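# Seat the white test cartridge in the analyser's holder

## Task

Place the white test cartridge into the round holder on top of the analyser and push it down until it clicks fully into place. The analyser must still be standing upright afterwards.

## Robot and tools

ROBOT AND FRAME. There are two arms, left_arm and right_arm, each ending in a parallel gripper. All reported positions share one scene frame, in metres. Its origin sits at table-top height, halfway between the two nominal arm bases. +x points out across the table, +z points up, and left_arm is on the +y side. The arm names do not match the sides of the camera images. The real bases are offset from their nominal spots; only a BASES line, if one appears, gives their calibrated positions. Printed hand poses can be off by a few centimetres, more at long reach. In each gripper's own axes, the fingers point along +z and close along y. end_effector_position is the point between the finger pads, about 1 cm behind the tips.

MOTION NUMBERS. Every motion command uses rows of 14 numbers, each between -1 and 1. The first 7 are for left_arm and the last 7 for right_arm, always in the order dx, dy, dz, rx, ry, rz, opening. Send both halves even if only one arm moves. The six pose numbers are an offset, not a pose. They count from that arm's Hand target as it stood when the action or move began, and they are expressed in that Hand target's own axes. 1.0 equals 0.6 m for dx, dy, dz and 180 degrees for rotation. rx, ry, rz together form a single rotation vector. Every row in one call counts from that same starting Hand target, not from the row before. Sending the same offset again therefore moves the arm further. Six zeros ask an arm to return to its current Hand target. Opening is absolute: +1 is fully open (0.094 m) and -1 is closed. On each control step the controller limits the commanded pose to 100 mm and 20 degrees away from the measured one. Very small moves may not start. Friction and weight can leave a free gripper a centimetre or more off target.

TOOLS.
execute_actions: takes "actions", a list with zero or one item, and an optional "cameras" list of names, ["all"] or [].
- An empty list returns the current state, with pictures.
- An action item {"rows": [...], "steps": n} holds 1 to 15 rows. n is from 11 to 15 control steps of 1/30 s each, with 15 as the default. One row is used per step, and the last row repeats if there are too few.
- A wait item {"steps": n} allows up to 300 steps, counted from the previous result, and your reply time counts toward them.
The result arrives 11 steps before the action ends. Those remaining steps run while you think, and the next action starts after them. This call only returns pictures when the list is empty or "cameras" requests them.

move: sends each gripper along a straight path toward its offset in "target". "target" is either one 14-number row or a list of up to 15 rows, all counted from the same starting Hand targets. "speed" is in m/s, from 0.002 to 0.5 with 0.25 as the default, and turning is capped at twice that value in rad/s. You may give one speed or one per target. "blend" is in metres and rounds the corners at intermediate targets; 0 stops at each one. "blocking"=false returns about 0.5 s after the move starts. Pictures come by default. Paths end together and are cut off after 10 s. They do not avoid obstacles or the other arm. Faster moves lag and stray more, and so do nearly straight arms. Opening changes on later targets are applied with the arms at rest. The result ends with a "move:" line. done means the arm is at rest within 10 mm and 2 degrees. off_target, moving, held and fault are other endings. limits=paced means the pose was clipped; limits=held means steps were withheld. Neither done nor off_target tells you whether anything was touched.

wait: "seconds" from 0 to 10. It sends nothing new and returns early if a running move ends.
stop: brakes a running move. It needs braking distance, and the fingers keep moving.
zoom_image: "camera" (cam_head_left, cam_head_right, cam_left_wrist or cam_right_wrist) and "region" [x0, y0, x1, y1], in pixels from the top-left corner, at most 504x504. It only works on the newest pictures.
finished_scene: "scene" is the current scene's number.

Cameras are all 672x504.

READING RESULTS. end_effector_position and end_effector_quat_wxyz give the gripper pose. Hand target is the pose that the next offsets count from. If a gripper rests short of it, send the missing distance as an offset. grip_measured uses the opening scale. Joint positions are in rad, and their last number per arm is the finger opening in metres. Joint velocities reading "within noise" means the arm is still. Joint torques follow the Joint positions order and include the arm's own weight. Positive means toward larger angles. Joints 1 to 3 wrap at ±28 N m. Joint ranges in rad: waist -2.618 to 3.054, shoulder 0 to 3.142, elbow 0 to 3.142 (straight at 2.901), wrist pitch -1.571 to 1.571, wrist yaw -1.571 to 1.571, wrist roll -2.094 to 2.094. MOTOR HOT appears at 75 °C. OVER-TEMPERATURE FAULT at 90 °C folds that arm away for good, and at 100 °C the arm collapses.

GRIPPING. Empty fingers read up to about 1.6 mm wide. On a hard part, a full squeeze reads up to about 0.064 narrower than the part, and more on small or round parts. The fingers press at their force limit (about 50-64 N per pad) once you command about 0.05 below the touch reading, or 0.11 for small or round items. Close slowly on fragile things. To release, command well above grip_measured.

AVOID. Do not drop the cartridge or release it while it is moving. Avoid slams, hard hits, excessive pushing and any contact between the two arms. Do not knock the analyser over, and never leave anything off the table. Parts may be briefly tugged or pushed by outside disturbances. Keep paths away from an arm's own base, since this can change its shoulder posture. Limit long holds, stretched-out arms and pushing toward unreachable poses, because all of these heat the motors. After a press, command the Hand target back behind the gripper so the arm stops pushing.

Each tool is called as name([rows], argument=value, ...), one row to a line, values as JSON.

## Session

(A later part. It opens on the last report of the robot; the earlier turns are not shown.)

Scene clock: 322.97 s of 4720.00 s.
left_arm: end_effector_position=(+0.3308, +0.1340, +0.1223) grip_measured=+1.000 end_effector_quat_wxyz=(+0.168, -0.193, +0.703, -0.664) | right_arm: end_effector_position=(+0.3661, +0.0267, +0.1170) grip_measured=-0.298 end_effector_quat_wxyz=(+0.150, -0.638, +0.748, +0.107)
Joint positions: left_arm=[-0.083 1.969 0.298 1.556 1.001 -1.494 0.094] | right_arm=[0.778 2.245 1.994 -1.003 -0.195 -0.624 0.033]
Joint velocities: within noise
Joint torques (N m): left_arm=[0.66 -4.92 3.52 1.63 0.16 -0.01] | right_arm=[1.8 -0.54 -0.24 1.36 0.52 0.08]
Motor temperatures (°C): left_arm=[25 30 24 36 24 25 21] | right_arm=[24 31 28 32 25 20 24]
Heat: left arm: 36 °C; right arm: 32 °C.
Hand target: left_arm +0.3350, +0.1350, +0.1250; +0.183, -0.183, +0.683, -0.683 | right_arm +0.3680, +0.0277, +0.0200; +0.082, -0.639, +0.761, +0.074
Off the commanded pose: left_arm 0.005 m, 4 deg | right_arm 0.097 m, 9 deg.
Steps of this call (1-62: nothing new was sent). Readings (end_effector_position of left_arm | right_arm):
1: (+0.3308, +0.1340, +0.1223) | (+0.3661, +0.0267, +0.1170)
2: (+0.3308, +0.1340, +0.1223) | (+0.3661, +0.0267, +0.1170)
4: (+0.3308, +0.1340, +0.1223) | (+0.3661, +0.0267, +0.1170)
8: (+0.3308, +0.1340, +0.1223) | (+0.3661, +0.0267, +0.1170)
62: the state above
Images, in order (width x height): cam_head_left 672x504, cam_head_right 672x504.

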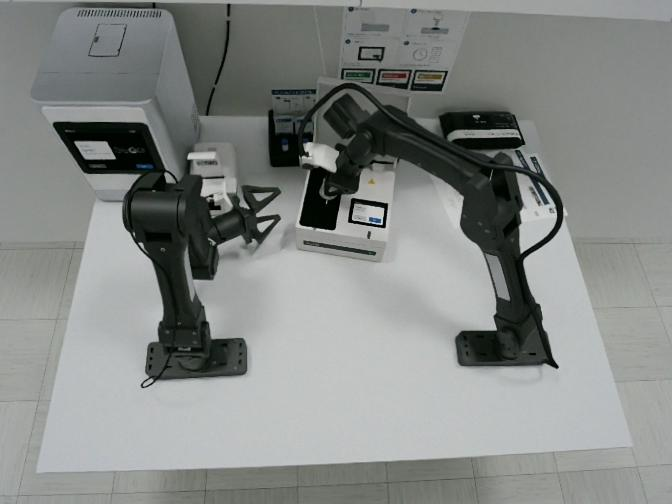

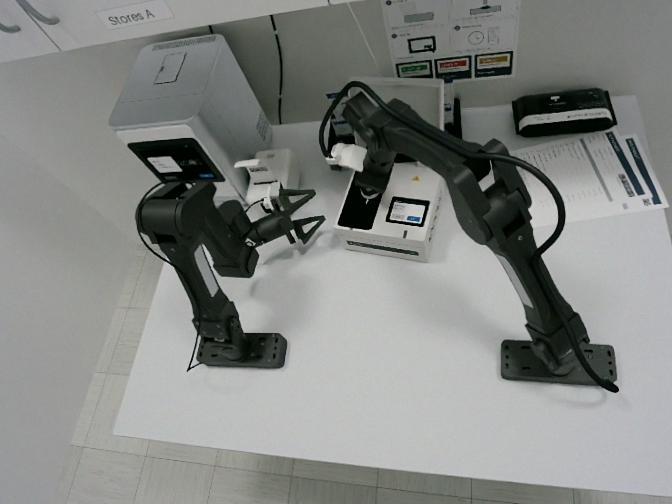

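zoom_image(camera="cam_head_right", region=[380, 190, 436, 232])

zoom_image(camera="cam_head_right", region=[380, 0, 525, 85])

zoom_image(camera="cam_head_left", region=[345, 195, 392, 230])

Scaled by 9.000.

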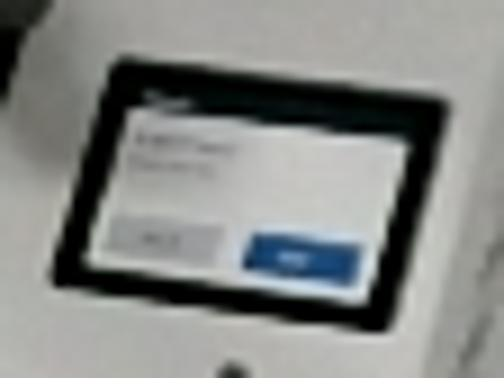

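Scaled by 3.476.

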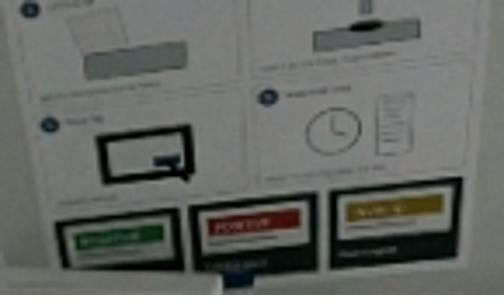

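Scaled by 10.723.

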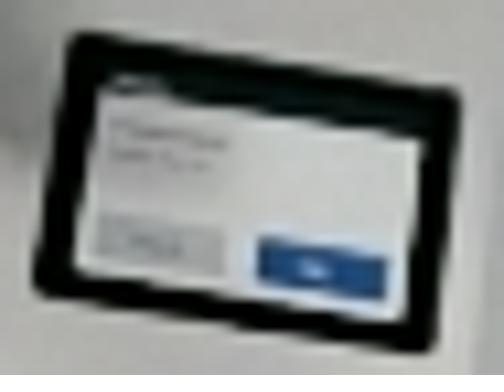

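move(target=[0,0,0,0,0,0,1,-0.0330,0.0013,-0.1470,0,0,0,-0.5], speed=0.1, cameras=["cam_left_wrist", "cam_right_wrist"])

zoom_image(camera="cam_left_wrist", region=[300, 200, 430, 330])

zoom_image(camera="cam_right_wrist", region=[190, 290, 450, 504])

Scene clock: 329.93 s of 4720.00 s.
left_arm: end_effector_position=(+0.3308, +0.1340, +0.1223) grip_measured=+1.000 end_effector_quat_wxyz=(+0.168, -0.193, +0.703, -0.664) | right_arm: end_effector_position=(+0.3669, +0.0269, +0.1216) grip_measured=-0.298 end_effector_quat_wxyz=(+0.096, -0.641, +0.757, +0.083)
Joint positions: left_arm=[-0.083 1.969 0.298 1.556 1.001 -1.494 0.094] | right_arm=[0.792 2.401 2.314 -1.279 -0.152 -0.617 0.033]
Joint velocities: within noise
Joint torques (N m): left_arm=[0.68 -4.93 3.54 1.63 0.16 -0.02] | right_arm=[0.46 -11.26 7.34 0.22 0.04 0.06]
Motor temperatures (°C): left_arm=[25 30 24 36 24 25 21] | right_arm=[24 31 28 32 25 20 24]
Heat: left arm: 36 °C; right arm: 32 °C.
Hand target: left_arm +0.3350, +0.1350, +0.1250; +0.183, -0.183, +0.683, -0.683 | right_arm +0.3679, +0.0276, +0.1102; +0.082, -0.639, +0.761, +0.074
Off the commanded pose: left_arm 0.005 m, 4 deg | right_arm 0.011 m, 2 deg.
joint sent to its limit (left arm) — joint 4 (wrist pitch), upper limit.
Kept back: nothing.
move: off_target (left_arm, right_arm)
Images, in order (width x height): cam_left_wrist 672x504, cam_right_wrist 672x504.

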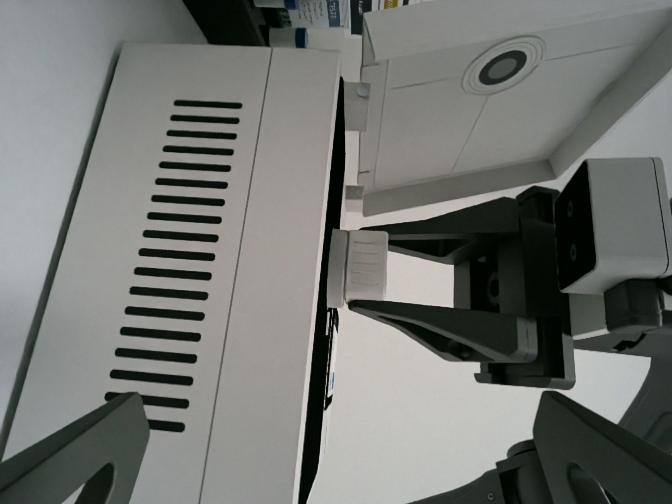

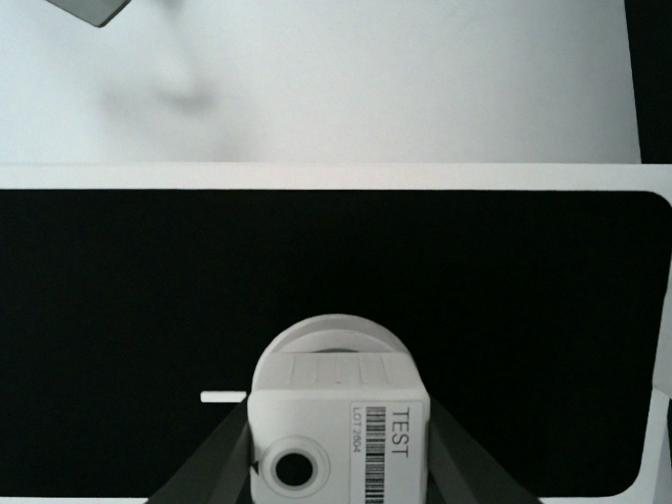

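Scaled by 3.877.

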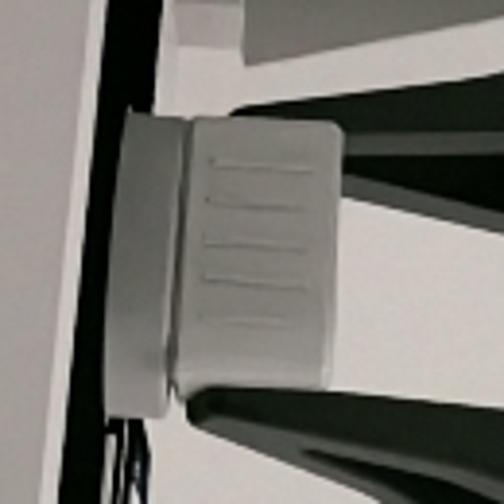

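Scaled by 1.938.

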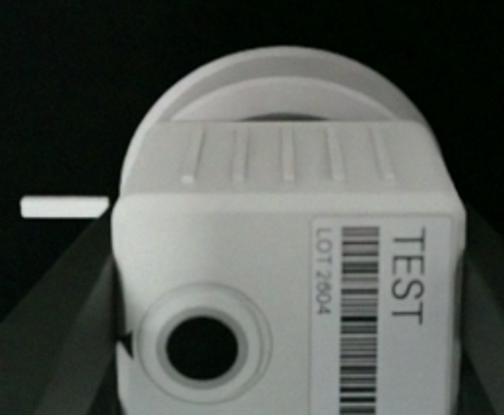

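move(target=[0,0,0,0,0,0,1,-0.0029,0.0001,-0.0130,0,0,0,-0.45], speed=0.05, cameras=["cam_left_wrist"])

zoom_image(camera="cam_left_wrist", region=[300, 200, 430, 330])

Scene clock: 331.60 s of 4720.00 s.
left_arm: end_effector_position=(+0.3308, +0.1340, +0.1223) grip_measured=+1.000 end_effector_quat_wxyz=(+0.168, -0.193, +0.703, -0.664) | right_arm: end_effector_position=(+0.3678, +0.0261, +0.1219) grip_measured=-0.298 end_effector_quat_wxyz=(+0.090, -0.641, +0.758, +0.079)
Joint positions: left_arm=[-0.083 1.969 0.298 1.556 1.001 -1.494 0.094] | right_arm=[0.792 2.425 2.36 -1.314 -0.145 -0.617 0.033]
Joint velocities: within noise
Joint torques (N m): left_arm=[0.68 -4.92 3.52 1.63 0.16 -0.02] | right_arm=[0.47 -12.22 7.94 0.12 0.04 0.08]
Motor temperatures (°C): left_arm=[25 30 24 36 24 25 21] | right_arm=[24 31 29 32 25 20 24]
Heat: left arm: 36 °C; right arm: 32 °C.
Hand target: left_arm +0.3350, +0.1350, +0.1250; +0.183, -0.183, +0.683, -0.683 | right_arm +0.3679, +0.0275, +0.1183; +0.082, -0.639, +0.761, +0.074
Off the commanded pose: left_arm 0.005 m, 4 deg | right_arm 0.004 m, 1 deg.
joint sent to its limit (left arm) — joint 4 (wrist pitch), upper limit.
Kept back: nothing.
move: off_target (left_arm)
Images, in order (width x height): cam_left_wrist 672x504.

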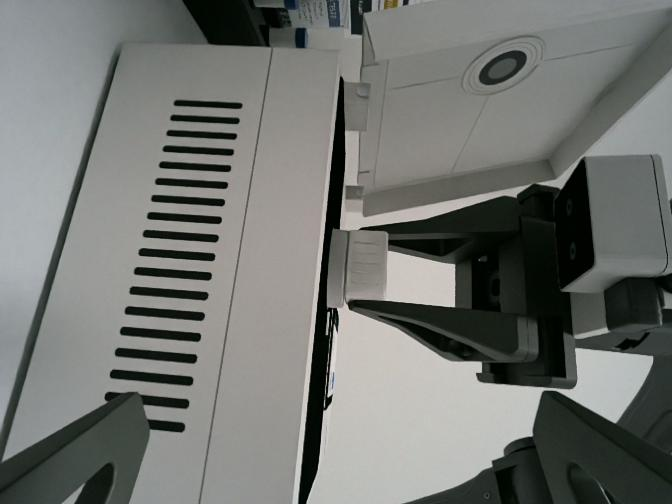

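Scaled by 3.877.

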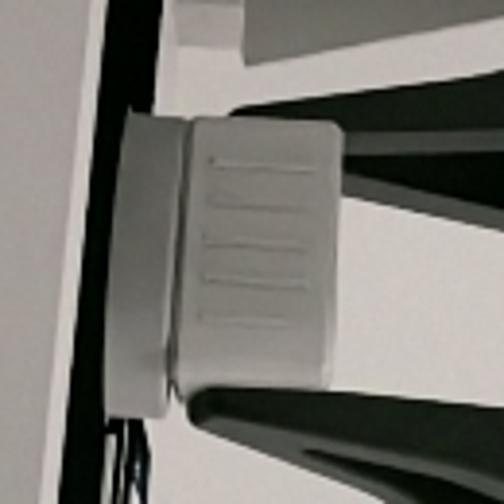

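move(target=[0,0,0,0,0,0,1,0,0,0,0,0,0,0.1], speed=0.05, cameras=["cam_left_wrist", "cam_right_wrist"])

zoom_image(camera="cam_left_wrist", region=[300, 200, 430, 330])

zoom_image(camera="cam_right_wrist", region=[190, 290, 450, 504])

Scene clock: 333.50 s of 4720.00 s.
left_arm: end_effector_position=(+0.3308, +0.1340, +0.1223) grip_measured=+1.000 end_effector_quat_wxyz=(+0.168, -0.193, +0.703, -0.664) | right_arm: end_effector_position=(+0.3662, +0.0224, +0.1210) grip_measured=+0.097 end_effector_quat_wxyz=(+0.082, -0.641, +0.760, +0.074)
Joint positions: left_arm=[-0.083 1.969 0.298 1.556 1.001 -1.494 0.094] | right_arm=[0.792 2.425 2.361 -1.33 -0.136 -0.617 0.052]
Joint velocities: within noise
Joint torques (N m): left_arm=[0.68 -4.92 3.54 1.62 0.16 -0.01] | right_arm=[0.51 -12.15 8.13 0.21 -0.05 0.06]
Motor temperatures (°C): left_arm=[25 30 24 36 24 25 21] | right_arm=[24 31 29 31 25 20 24]
Heat: left arm: 36 °C; right arm: 31 °C.
Hand target: left_arm +0.3350, +0.1350, +0.1250; +0.183, -0.183, +0.683, -0.683 | right_arm +0.3679, +0.0275, +0.1183; +0.082, -0.639, +0.761, +0.074
Off the commanded pose: left_arm 0.005 m, 4 deg | right_arm 0.006 m, 0 deg.
joint sent to its limit (left arm) — joint 4 (wrist pitch), upper limit.
Kept back: nothing.
move: off_target (left_arm)
Images, in order (width x height): cam_left_wrist 672x504, cam_right_wrist 672x504.

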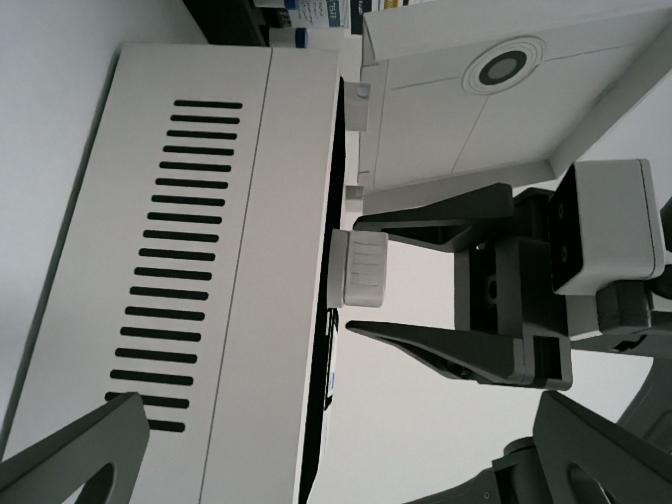

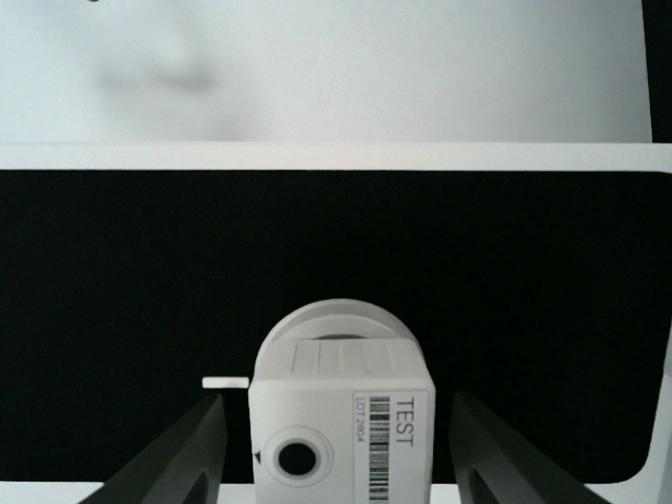

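Scaled by 3.877.

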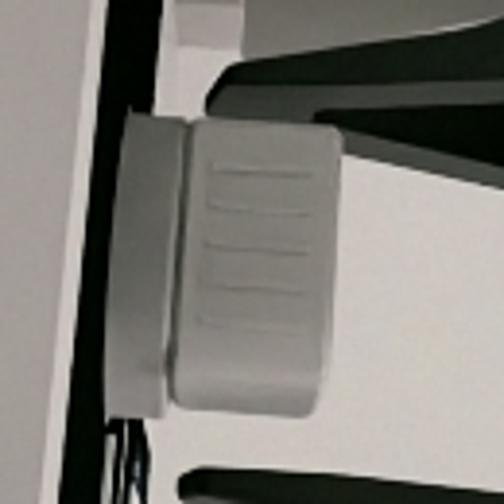

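Scaled by 1.938.

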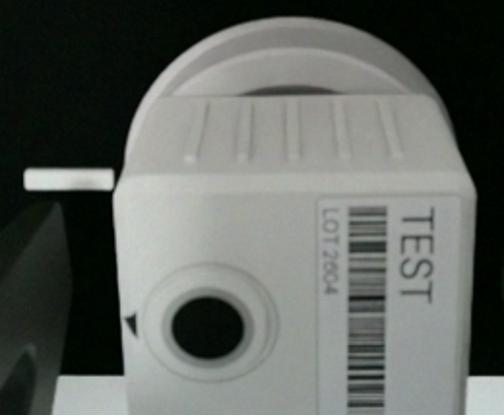

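move([
  [0,0,0,0,0,0,1,-0.0172,0.0007,-0.0763,0,0,0,0.1],
  [0,0,0,0,0,0,1,-0.0172,0.0007,-0.0763,0,0,0,-1],
], speed=0.12, cameras=["cam_left_wrist", "cam_right_wrist"])

zoom_image(camera="cam_left_wrist", region=[300, 200, 430, 330])

zoom_image(camera="cam_right_wrist", region=[190, 250, 450, 504])

Scene clock: 338.00 s of 4720.00 s.
left_arm: end_effector_position=(+0.3308, +0.1340, +0.1223) grip_measured=+1.000 end_effector_quat_wxyz=(+0.168, -0.193, +0.703, -0.664) | right_arm: end_effector_position=(+0.3675, +0.0234, +0.1681) grip_measured=-0.996 end_effector_quat_wxyz=(+0.098, -0.639, +0.759, +0.075)
Joint positions: left_arm=[-0.083 1.969 0.298 1.556 1.001 -1.494 0.094] | right_arm=[0.792 2.509 2.707 -1.561 -0.136 -0.613 0]
Joint velocities: within noise
Joint torques (N m): left_arm=[0.68 -4.92 3.52 1.63 0.16 -0.02] | right_arm=[0.53 -12.49 7.1 0.32 -0.08 0.07]
Motor temperatures (°C): left_arm=[25 30 24 36 24 25 21] | right_arm=[24 32 30 31 25 20 24]
Heat: left arm: 36 °C; right arm: 32 °C.
Hand target: left_arm +0.3350, +0.1350, +0.1250; +0.183, -0.183, +0.683, -0.683 | right_arm +0.3678, +0.0275, +0.1651; +0.082, -0.639, +0.761, +0.074
Off the commanded pose: left_arm 0.005 m, 4 deg | right_arm 0.005 m, 2 deg.
joint sent to its limit (left arm) — joint 4 (wrist pitch), upper limit.
joint sent to its limit (right arm) — joint 4 (wrist pitch), lower limit.
Kept back: nothing.
move: off_target (left_arm)
Images, in order (width x height): cam_left_wrist 672x504, cam_right_wrist 672x504.

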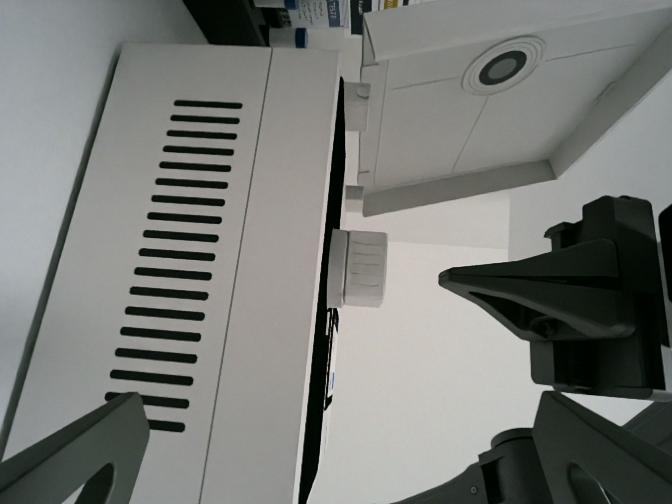

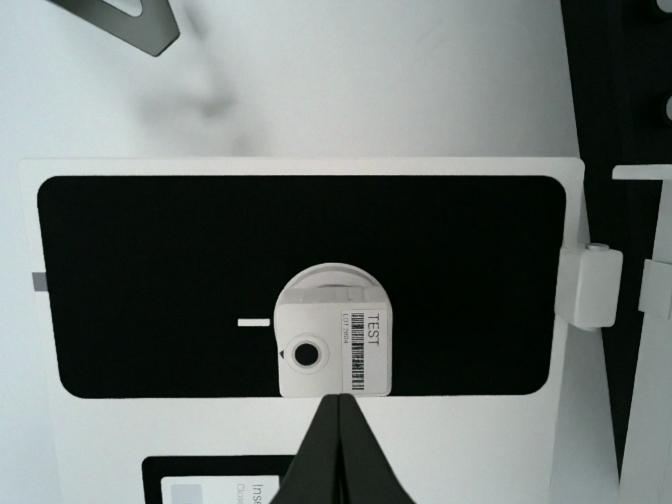

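Scaled by 3.877.

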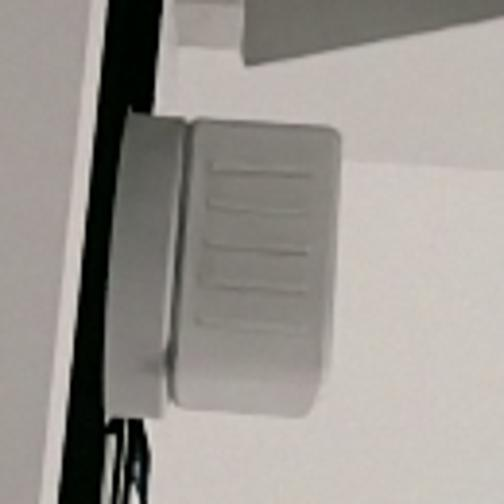

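Scaled by 1.938.

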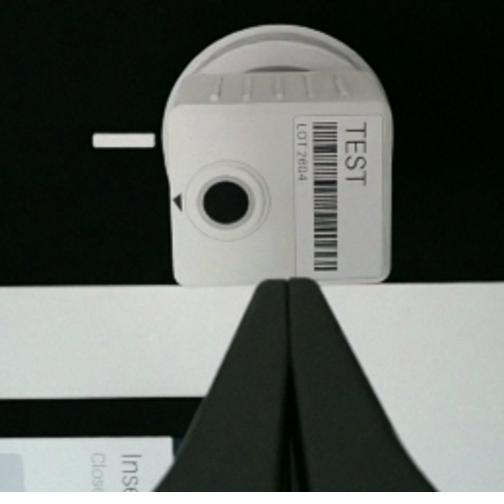

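move(target=[0,0,0,0,0,0,1,0.0022,-0.0008,0.0253,0,0,0,-1], speed=0.06, cameras=["cam_left_wrist", "cam_right_wrist"])

zoom_image(camera="cam_right_wrist", region=[190, 250, 450, 504])

Scene clock: 340.10 s of 4720.00 s.
left_arm: end_effector_position=(+0.3308, +0.1340, +0.1223) grip_measured=+1.000 end_effector_quat_wxyz=(+0.168, -0.193, +0.703, -0.664) | right_arm: end_effector_position=(+0.3683, +0.0242, +0.1506) grip_measured=-0.996 end_effector_quat_wxyz=(+0.081, -0.639, +0.761, +0.074)
Joint positions: left_arm=[-0.083 1.969 0.298 1.556 1.001 -1.494 0.094] | right_arm=[0.792 2.548 2.713 -1.562 -0.136 -0.613 0]
Joint velocities: within noise
Joint torques (N m): left_arm=[0.68 -4.92 3.52 1.63 0.16 -0.02] | right_arm=[0.69 -12.82 7.69 0.26 -0.08 0.04]
Motor temperatures (°C): left_arm=[25 30 24 36 24 25 21] | right_arm=[24 32 30 31 25 20 24]
Heat: left arm: 36 °C; right arm: 32 °C.
Hand target: left_arm +0.3350, +0.1350, +0.1250; +0.183, -0.183, +0.683, -0.683 | right_arm +0.3686, +0.0295, +0.1502; +0.082, -0.639, +0.761, +0.075
Off the commanded pose: left_arm 0.005 m, 4 deg | right_arm 0.005 m, 0 deg.
joint sent to its limit (left arm) — joint 4 (wrist pitch), upper limit.
joint sent to its limit (right arm) — joint 4 (wrist pitch), lower limit.
Kept back: nothing.
move: off_target (left_arm)
Images, in order (width x height): cam_left_wrist 672x504, cam_right_wrist 672x504.

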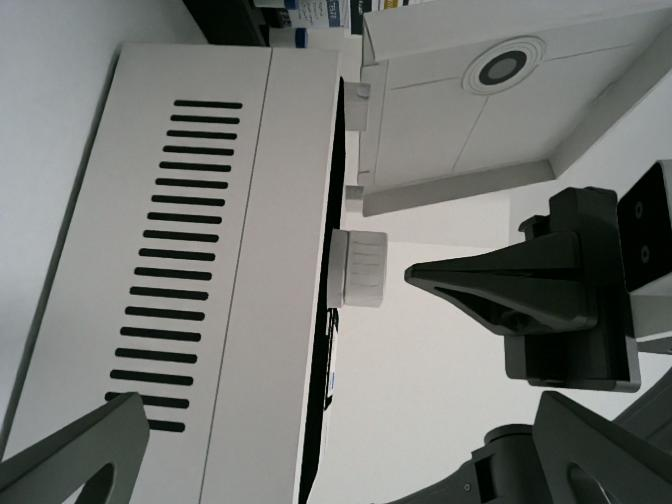

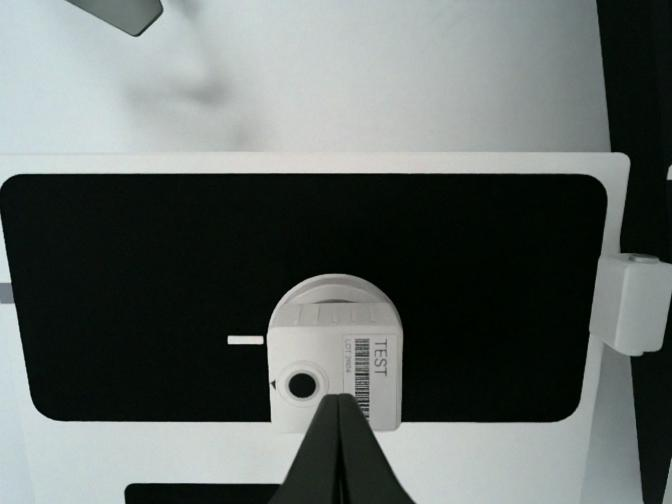

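Scaled by 1.938.

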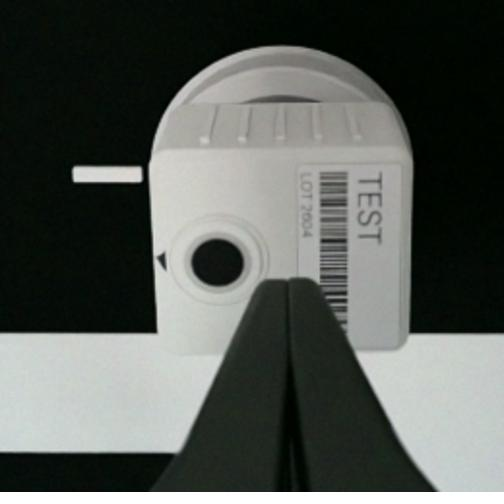

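move(target=[0,0,0,0,0,0,1,0.0483,-0.0001,0.1518,0,0,0,-1], speed=0.03, cameras=["cam_left_wrist", "cam_right_wrist"])

zoom_image(camera="cam_left_wrist", region=[300, 200, 430, 330])

zoom_image(camera="cam_right_wrist", region=[190, 250, 450, 504])

Scene clock: 344.93 s of 4720.00 s.
left_arm: end_effector_position=(+0.3308, +0.1340, +0.1223) grip_measured=+1.000 end_effector_quat_wxyz=(+0.168, -0.193, +0.703, -0.664) | right_arm: end_effector_position=(+0.3667, +0.0233, +0.1351) grip_measured=-0.996 end_effector_quat_wxyz=(+0.148, -0.636, +0.752, +0.087)
Joint positions: left_arm=[-0.083 1.969 0.298 1.556 1.001 -1.494 0.094] | right_arm=[0.787 2.245 2.073 -1.089 -0.152 -0.613 0]
Joint velocities: within noise
Joint torques (N m): left_arm=[0.69 -4.92 3.52 1.63 0.17 -0.01] | right_arm=[0.36 -3.11 -0.16 1.09 0.07 -0.06]
Motor temperatures (°C): left_arm=[25 30 24 36 24 25 21] | right_arm=[24 33 29 31 25 20 24]
Heat: left arm: 36 °C; right arm: 33 °C.
Hand target: left_arm +0.3350, +0.1350, +0.1250; +0.183, -0.183, +0.683, -0.683 | right_arm +0.3663, +0.0216, +0.0549; +0.082, -0.640, +0.761, +0.075
Off the commanded pose: left_arm 0.005 m, 4 deg | right_arm 0.080 m, 8 deg.
joint sent to its limit (left arm) — joint 4 (wrist pitch), upper limit.
Kept back: nothing.
move: off_target (left_arm, right_arm)
Images, in order (width x height): cam_left_wrist 672x504, cam_right_wrist 672x504.

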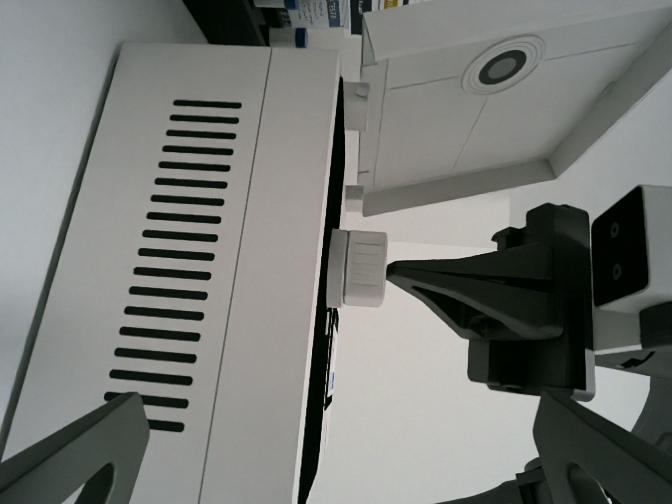

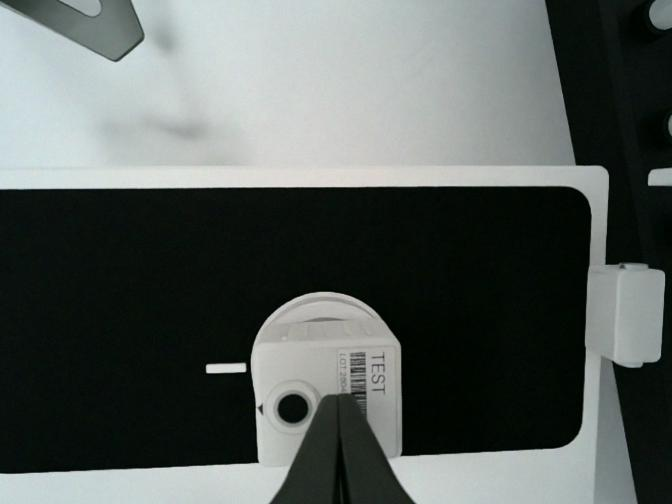

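Scaled by 3.877.

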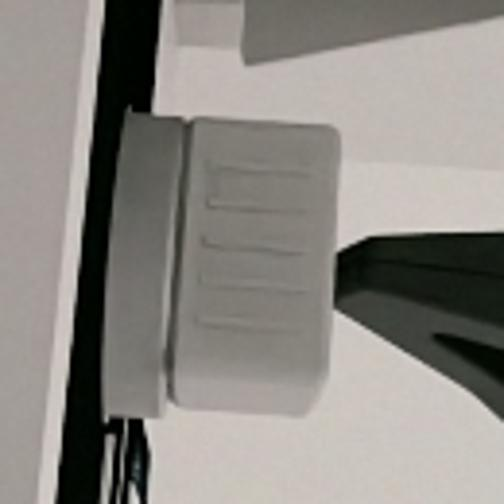

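Scaled by 1.938.

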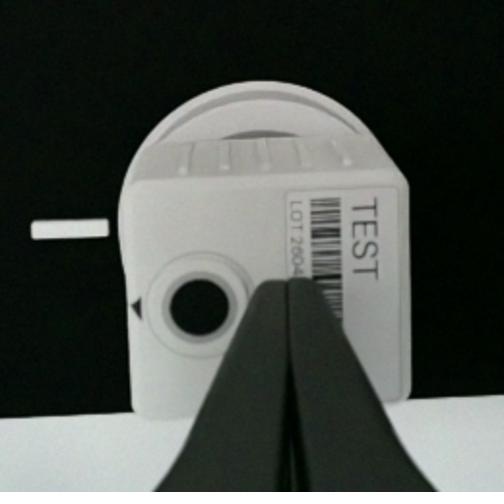

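move(target=[0,0,0,0,0,0,1,0.0090,0,0.0290,0,0,0,-1], speed=0.03, cameras=["cam_left_wrist", "cam_right_wrist"])

zoom_image(camera="cam_left_wrist", region=[300, 200, 430, 330])

zoom_image(camera="cam_right_wrist", region=[190, 250, 450, 504])

Scene clock: 347.27 s of 4720.00 s.
left_arm: end_effector_position=(+0.3308, +0.1340, +0.1223) grip_measured=+1.000 end_effector_quat_wxyz=(+0.168, -0.193, +0.703, -0.664) | right_arm: end_effector_position=(+0.3734, +0.0325, +0.1349) grip_measured=-0.996 end_effector_quat_wxyz=(+0.183, -0.634, +0.744, +0.099)
Joint positions: left_arm=[-0.083 1.969 0.298 1.556 1.001 -1.494 0.094] | right_arm=[0.784 2.214 1.994 -0.967 -0.173 -0.613 0]
Joint velocities: within noise
Joint torques (N m): left_arm=[0.68 -4.93 3.54 1.63 0.16 -0.02] | right_arm=[0.43 -0.81 0.7 0.58 0.28 -0.09]
Motor temperatures (°C): left_arm=[25 30 24 36 24 25 21] | right_arm=[24 32 29 31 25 20 24]
Heat: left arm: 36 °C; right arm: 32 °C.
Hand target: left_arm +0.3350, +0.1350, +0.1250; +0.183, -0.183, +0.683, -0.683 | right_arm +0.3660, +0.0201, +0.0367; +0.082, -0.639, +0.761, +0.074
Off the commanded pose: left_arm 0.005 m, 4 deg | right_arm 0.099 m, 12 deg.
joint sent to its limit (left arm) — joint 4 (wrist pitch), upper limit.
Kept back: nothing.
move: off_target (left_arm, right_arm)
Images, in order (width x height): cam_left_wrist 672x504, cam_right_wrist 672x504.

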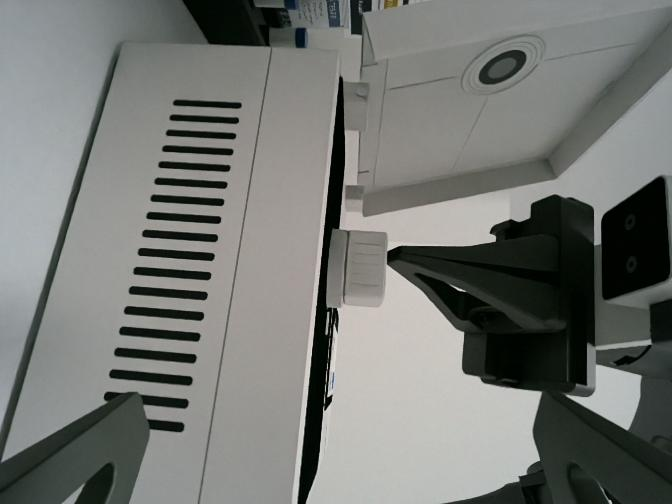

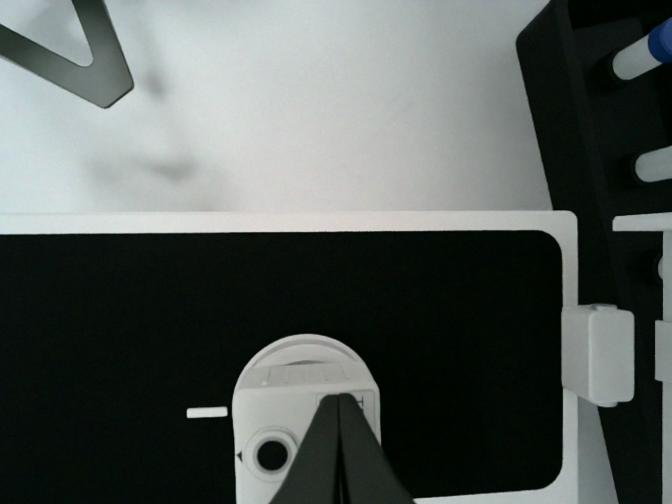

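Scaled by 3.877.

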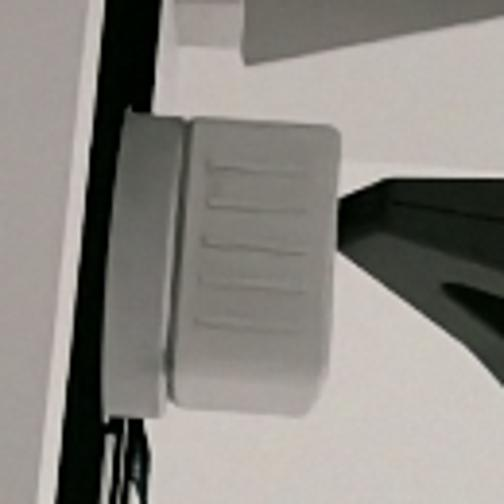

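Scaled by 1.938.

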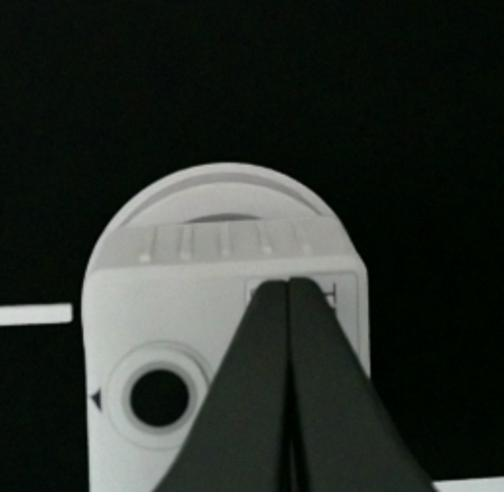

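move([
  [0,0,0,0,0,0,1,-0.0462,0.0012,-0.1405,0,0,0,-1],
  [0,0,0,0,0,0,1,-0.0609,0.0016,-0.2055,0,0,0,-1],
  [0,0,0,0,0,0,1,-0.0609,0.0016,-0.2055,0,0,0,0.1],
], speed=0.1, cameras=["cam_left_wrist", "cam_right_wrist"])

zoom_image(camera="cam_left_wrist", region=[300, 200, 430, 330])

zoom_image(camera="cam_right_wrist", region=[190, 250, 450, 504])

Scene clock: 351.27 s of 4720.00 s.
left_arm: end_effector_position=(+0.3308, +0.1340, +0.1223) grip_measured=+1.000 end_effector_quat_wxyz=(+0.168, -0.193, +0.703, -0.664) | right_arm: end_effector_position=(+0.3670, +0.0248, +0.1689) grip_measured=+0.097 end_effector_quat_wxyz=(+0.100, -0.639, +0.759, +0.076)
Joint positions: left_arm=[-0.083 1.969 0.298 1.556 1.001 -1.494 0.094] | right_arm=[0.794 2.51 2.713 -1.561 -0.136 -0.611 0.052]
Joint velocities: within noise
Joint torques (N m): left_arm=[0.66 -4.92 3.52 1.63 0.16 -0.02] | right_arm=[0.44 -12.44 6.94 0.3 -0.05 0.05]
Motor temperatures (°C): left_arm=[25 30 24 36 24 25 21] | right_arm=[24 32 29 31 25 20 23]
Heat: left arm: 36 °C; right arm: 32 °C.
Hand target: left_arm +0.3350, +0.1350, +0.1250; +0.183, -0.183, +0.683, -0.683 | right_arm +0.3675, +0.0286, +0.1650; +0.082, -0.639, +0.761, +0.075
Off the commanded pose: left_arm 0.005 m, 4 deg | right_arm 0.005 m, 2 deg.
joint sent to its limit (left arm) — joint 4 (wrist pitch), upper limit.
joint sent to its limit (right arm) — joint 4 (wrist pitch), lower limit.
Kept back: nothing.
move: off_target (left_arm)
Images, in order (width x height): cam_left_wrist 672x504, cam_right_wrist 672x504.

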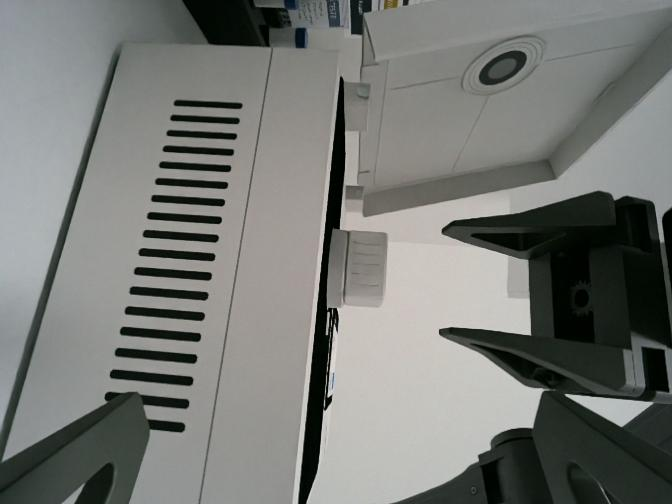

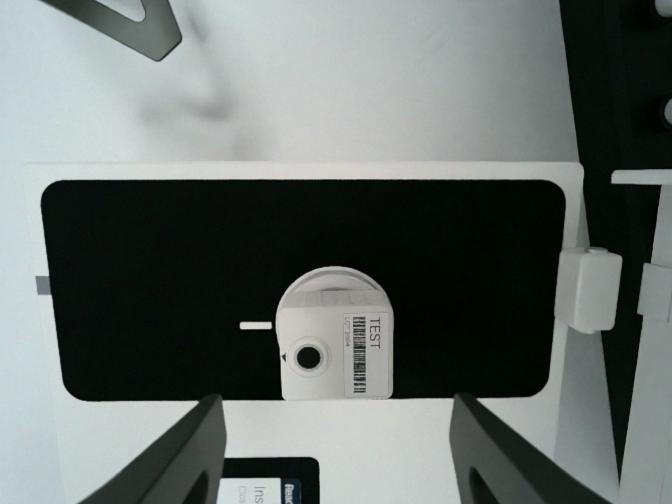

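Scaled by 3.877.

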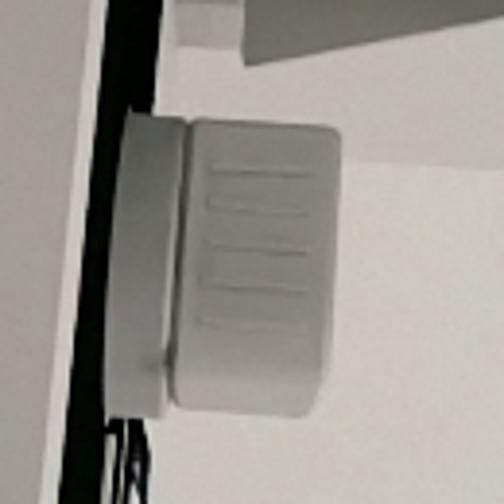

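Scaled by 1.938.

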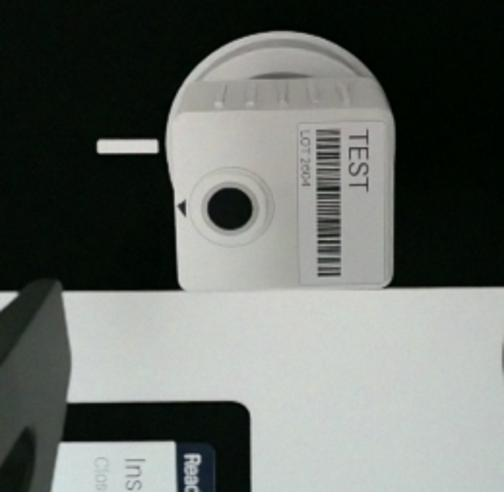

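move([
  [0,0,0,0,0,0,1,0.0154,-0.0012,0.0640,0,0,0,0.1],
  [0,0,0,0,0,0,1,0.0154,-0.0012,0.0640,0,0,0,-0.26],
  [0,0,0,0,0,0,1,0.0154,-0.0012,0.0640,0,0,0,-0.33],
  [0,0,0,0,0,0,1,0.0154,-0.0012,0.0640,0,0,0,-0.48],
], speed=0.06, cameras=["cam_left_wrist", "cam_right_wrist"])

zoom_image(camera="cam_left_wrist", region=[300, 200, 430, 330])

zoom_image(camera="cam_right_wrist", region=[190, 290, 450, 504])

Scene clock: 356.77 s of 4720.00 s.
left_arm: end_effector_position=(+0.3308, +0.1340, +0.1223) grip_measured=+1.000 end_effector_quat_wxyz=(+0.168, -0.193, +0.703, -0.664) | right_arm: end_effector_position=(+0.3671, +0.0242, +0.1118) grip_measured=-0.195 end_effector_quat_wxyz=(+0.062, -0.639, +0.763, +0.072)
Joint positions: left_arm=[-0.083 1.969 0.298 1.556 1.001 -1.494 0.094] | right_arm=[0.794 2.51 2.487 -1.412 -0.134 -0.611 0.038]
Joint velocities: within noise
Joint torques (N m): left_arm=[0.68 -4.92 3.52 1.63 0.16 -0.02] | right_arm=[0.38 -18.32 3.3 0.5 -0.1 0.01]
Motor temperatures (°C): left_arm=[25 30 24 36 24 25 21] | right_arm=[24 33 29 30 25 20 24]
Heat: left arm: 36 °C; right arm: 33 °C.
Hand target: left_arm +0.3350, +0.1350, +0.1250; +0.183, -0.183, +0.683, -0.683 | right_arm +0.3678, +0.0280, +0.1255; +0.082, -0.639, +0.761, +0.075
Off the commanded pose: left_arm 0.005 m, 4 deg | right_arm 0.014 m, 2 deg.
joint sent to its limit (left arm) — joint 4 (wrist pitch), upper limit.
Kept back: nothing.
move: off_target (left_arm, right_arm); target 2's new opening was sent with right_arm's hand 0.014 m and 3 deg from that target; target 3's new opening was sent with right_arm's hand 0.014 m and 2 deg from that target; target 4's new opening was sent with right_arm's hand 0.014 m and 2 deg from that target
Images, in order (width x height): cam_left_wrist 672x504, cam_right_wrist 672x504.

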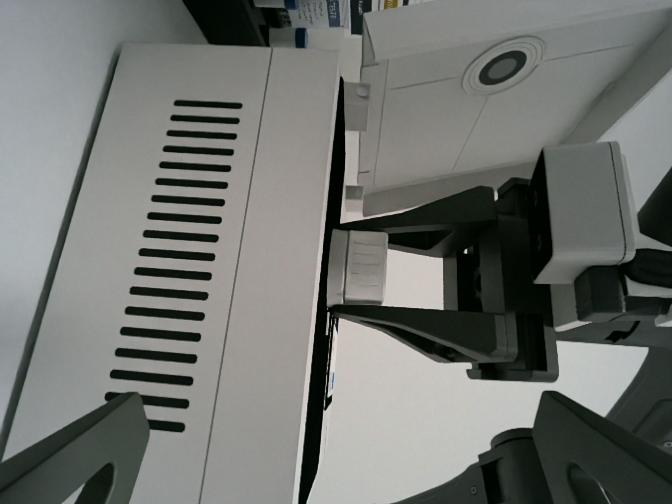

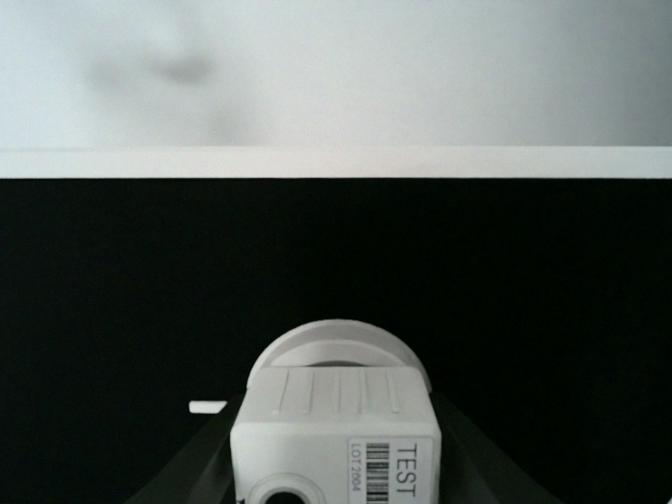

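Scaled by 3.877.

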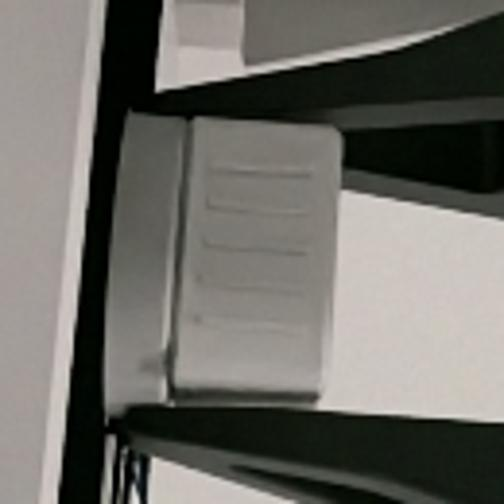

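Scaled by 1.938.

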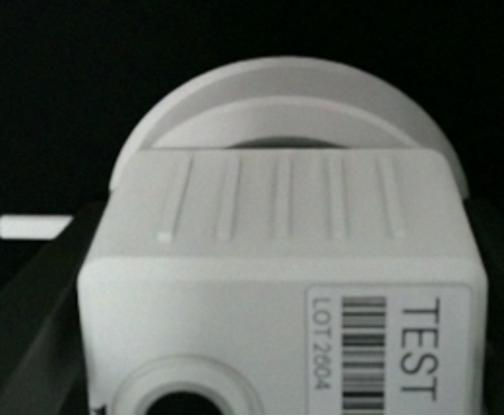

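move([
  [0,0,0,0,0,0,1,0,0,0,0,0,0,0.1],
  [0,0,0,0,0,0,1,-0.0051,0.0002,-0.0228,0,0,0,0.1],
], speed=0.05, cameras=["cam_left_wrist", "cam_right_wrist"])

zoom_image(camera="cam_left_wrist", region=[300, 200, 430, 330])

Scene clock: 360.80 s of 4720.00 s.
left_arm: end_effector_position=(+0.3308, +0.1340, +0.1223) grip_measured=+1.000 end_effector_quat_wxyz=(+0.168, -0.193, +0.703, -0.664) | right_arm: end_effector_position=(+0.3664, +0.0238, +0.1270) grip_measured=+0.097 end_effector_quat_wxyz=(+0.068, -0.640, +0.762, +0.072)
Joint positions: left_arm=[-0.083 1.969 0.298 1.556 1.001 -1.494 0.094] | right_arm=[0.795 2.51 2.547 -1.461 -0.134 -0.611 0.052]
Joint velocities: within noise
Joint torques (N m): left_arm=[0.68 -4.92 3.52 1.63 0.16 -0.02] | right_arm=[0.34 -15.3 7.79 0.21 -0.11 0.02]
Motor temperatures (°C): left_arm=[25 30 24 36 24 25 21] | right_arm=[24 34 29 30 25 20 24]
Heat: left arm: 36 °C; right arm: 34 °C.
Hand target: left_arm +0.3350, +0.1350, +0.1250; +0.183, -0.183, +0.683, -0.683 | right_arm +0.3678, +0.0279, +0.1395; +0.082, -0.639, +0.761, +0.074
Off the commanded pose: left_arm 0.005 m, 4 deg | right_arm 0.013 m, 2 deg.
joint sent to its limit (left arm) — joint 4 (wrist pitch), upper limit.
Kept back: nothing.
move: off_target (left_arm, right_arm)
Images, in order (width x height): cam_left_wrist 672x504, cam_right_wrist 672x504.

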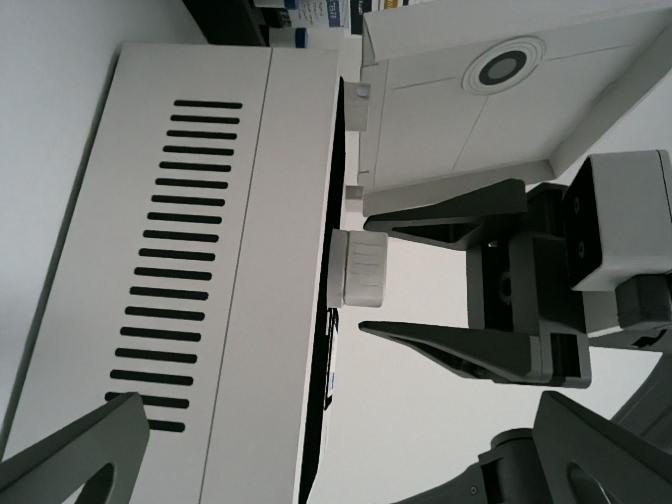

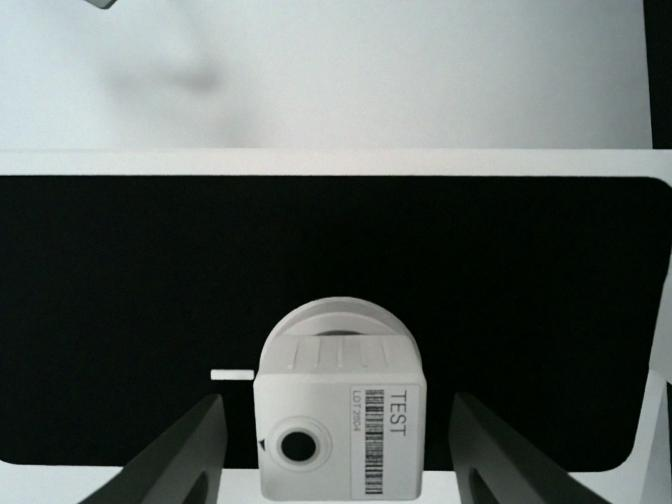

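Scaled by 3.877.

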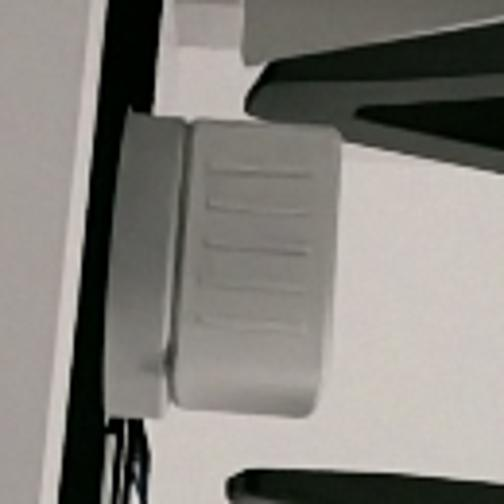

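move(target=[0,0,0,0,0,0,1,0.0018,-0.0001,0.0081,0,0,0,0.1], speed=0.05, cameras=[])

Scene clock: 362.10 s of 4720.00 s.
left_arm: end_effector_position=(+0.3308, +0.1340, +0.1223) grip_measured=+1.000 end_effector_quat_wxyz=(+0.168, -0.193, +0.703, -0.664) | right_arm: end_effector_position=(+0.3660, +0.0235, +0.1270) grip_measured=+0.097 end_effector_quat_wxyz=(+0.067, -0.640, +0.762, +0.072)
Joint positions: left_arm=[-0.083 1.969 0.298 1.556 1.001 -1.494 0.094] | right_arm=[0.795 2.51 2.548 -1.463 -0.134 -0.611 0.052]
Joint velocities: within noise
Joint torques (N m): left_arm=[0.68 -4.92 3.52 1.63 0.16 -0.01] | right_arm=[0.31 -16.1 4.56 0.46 -0.1 0.02]
Motor temperatures (°C): left_arm=[25 30 24 36 24 25 21] | right_arm=[24 34 29 30 25 20 24]
Heat: left arm: 36 °C; right arm: 34 °C.
Hand target: left_arm +0.3350, +0.1350, +0.1250; +0.183, -0.183, +0.683, -0.683 | right_arm +0.3679, +0.0279, +0.1346; +0.082, -0.639, +0.761, +0.074
Off the commanded pose: left_arm 0.005 m, 4 deg | right_arm 0.009 m, 2 deg.
joint sent to its limit (left arm) — joint 4 (wrist pitch), upper limit.
Kept back: nothing.
move: off_target (left_arm)
No camera images: "cameras" was empty.


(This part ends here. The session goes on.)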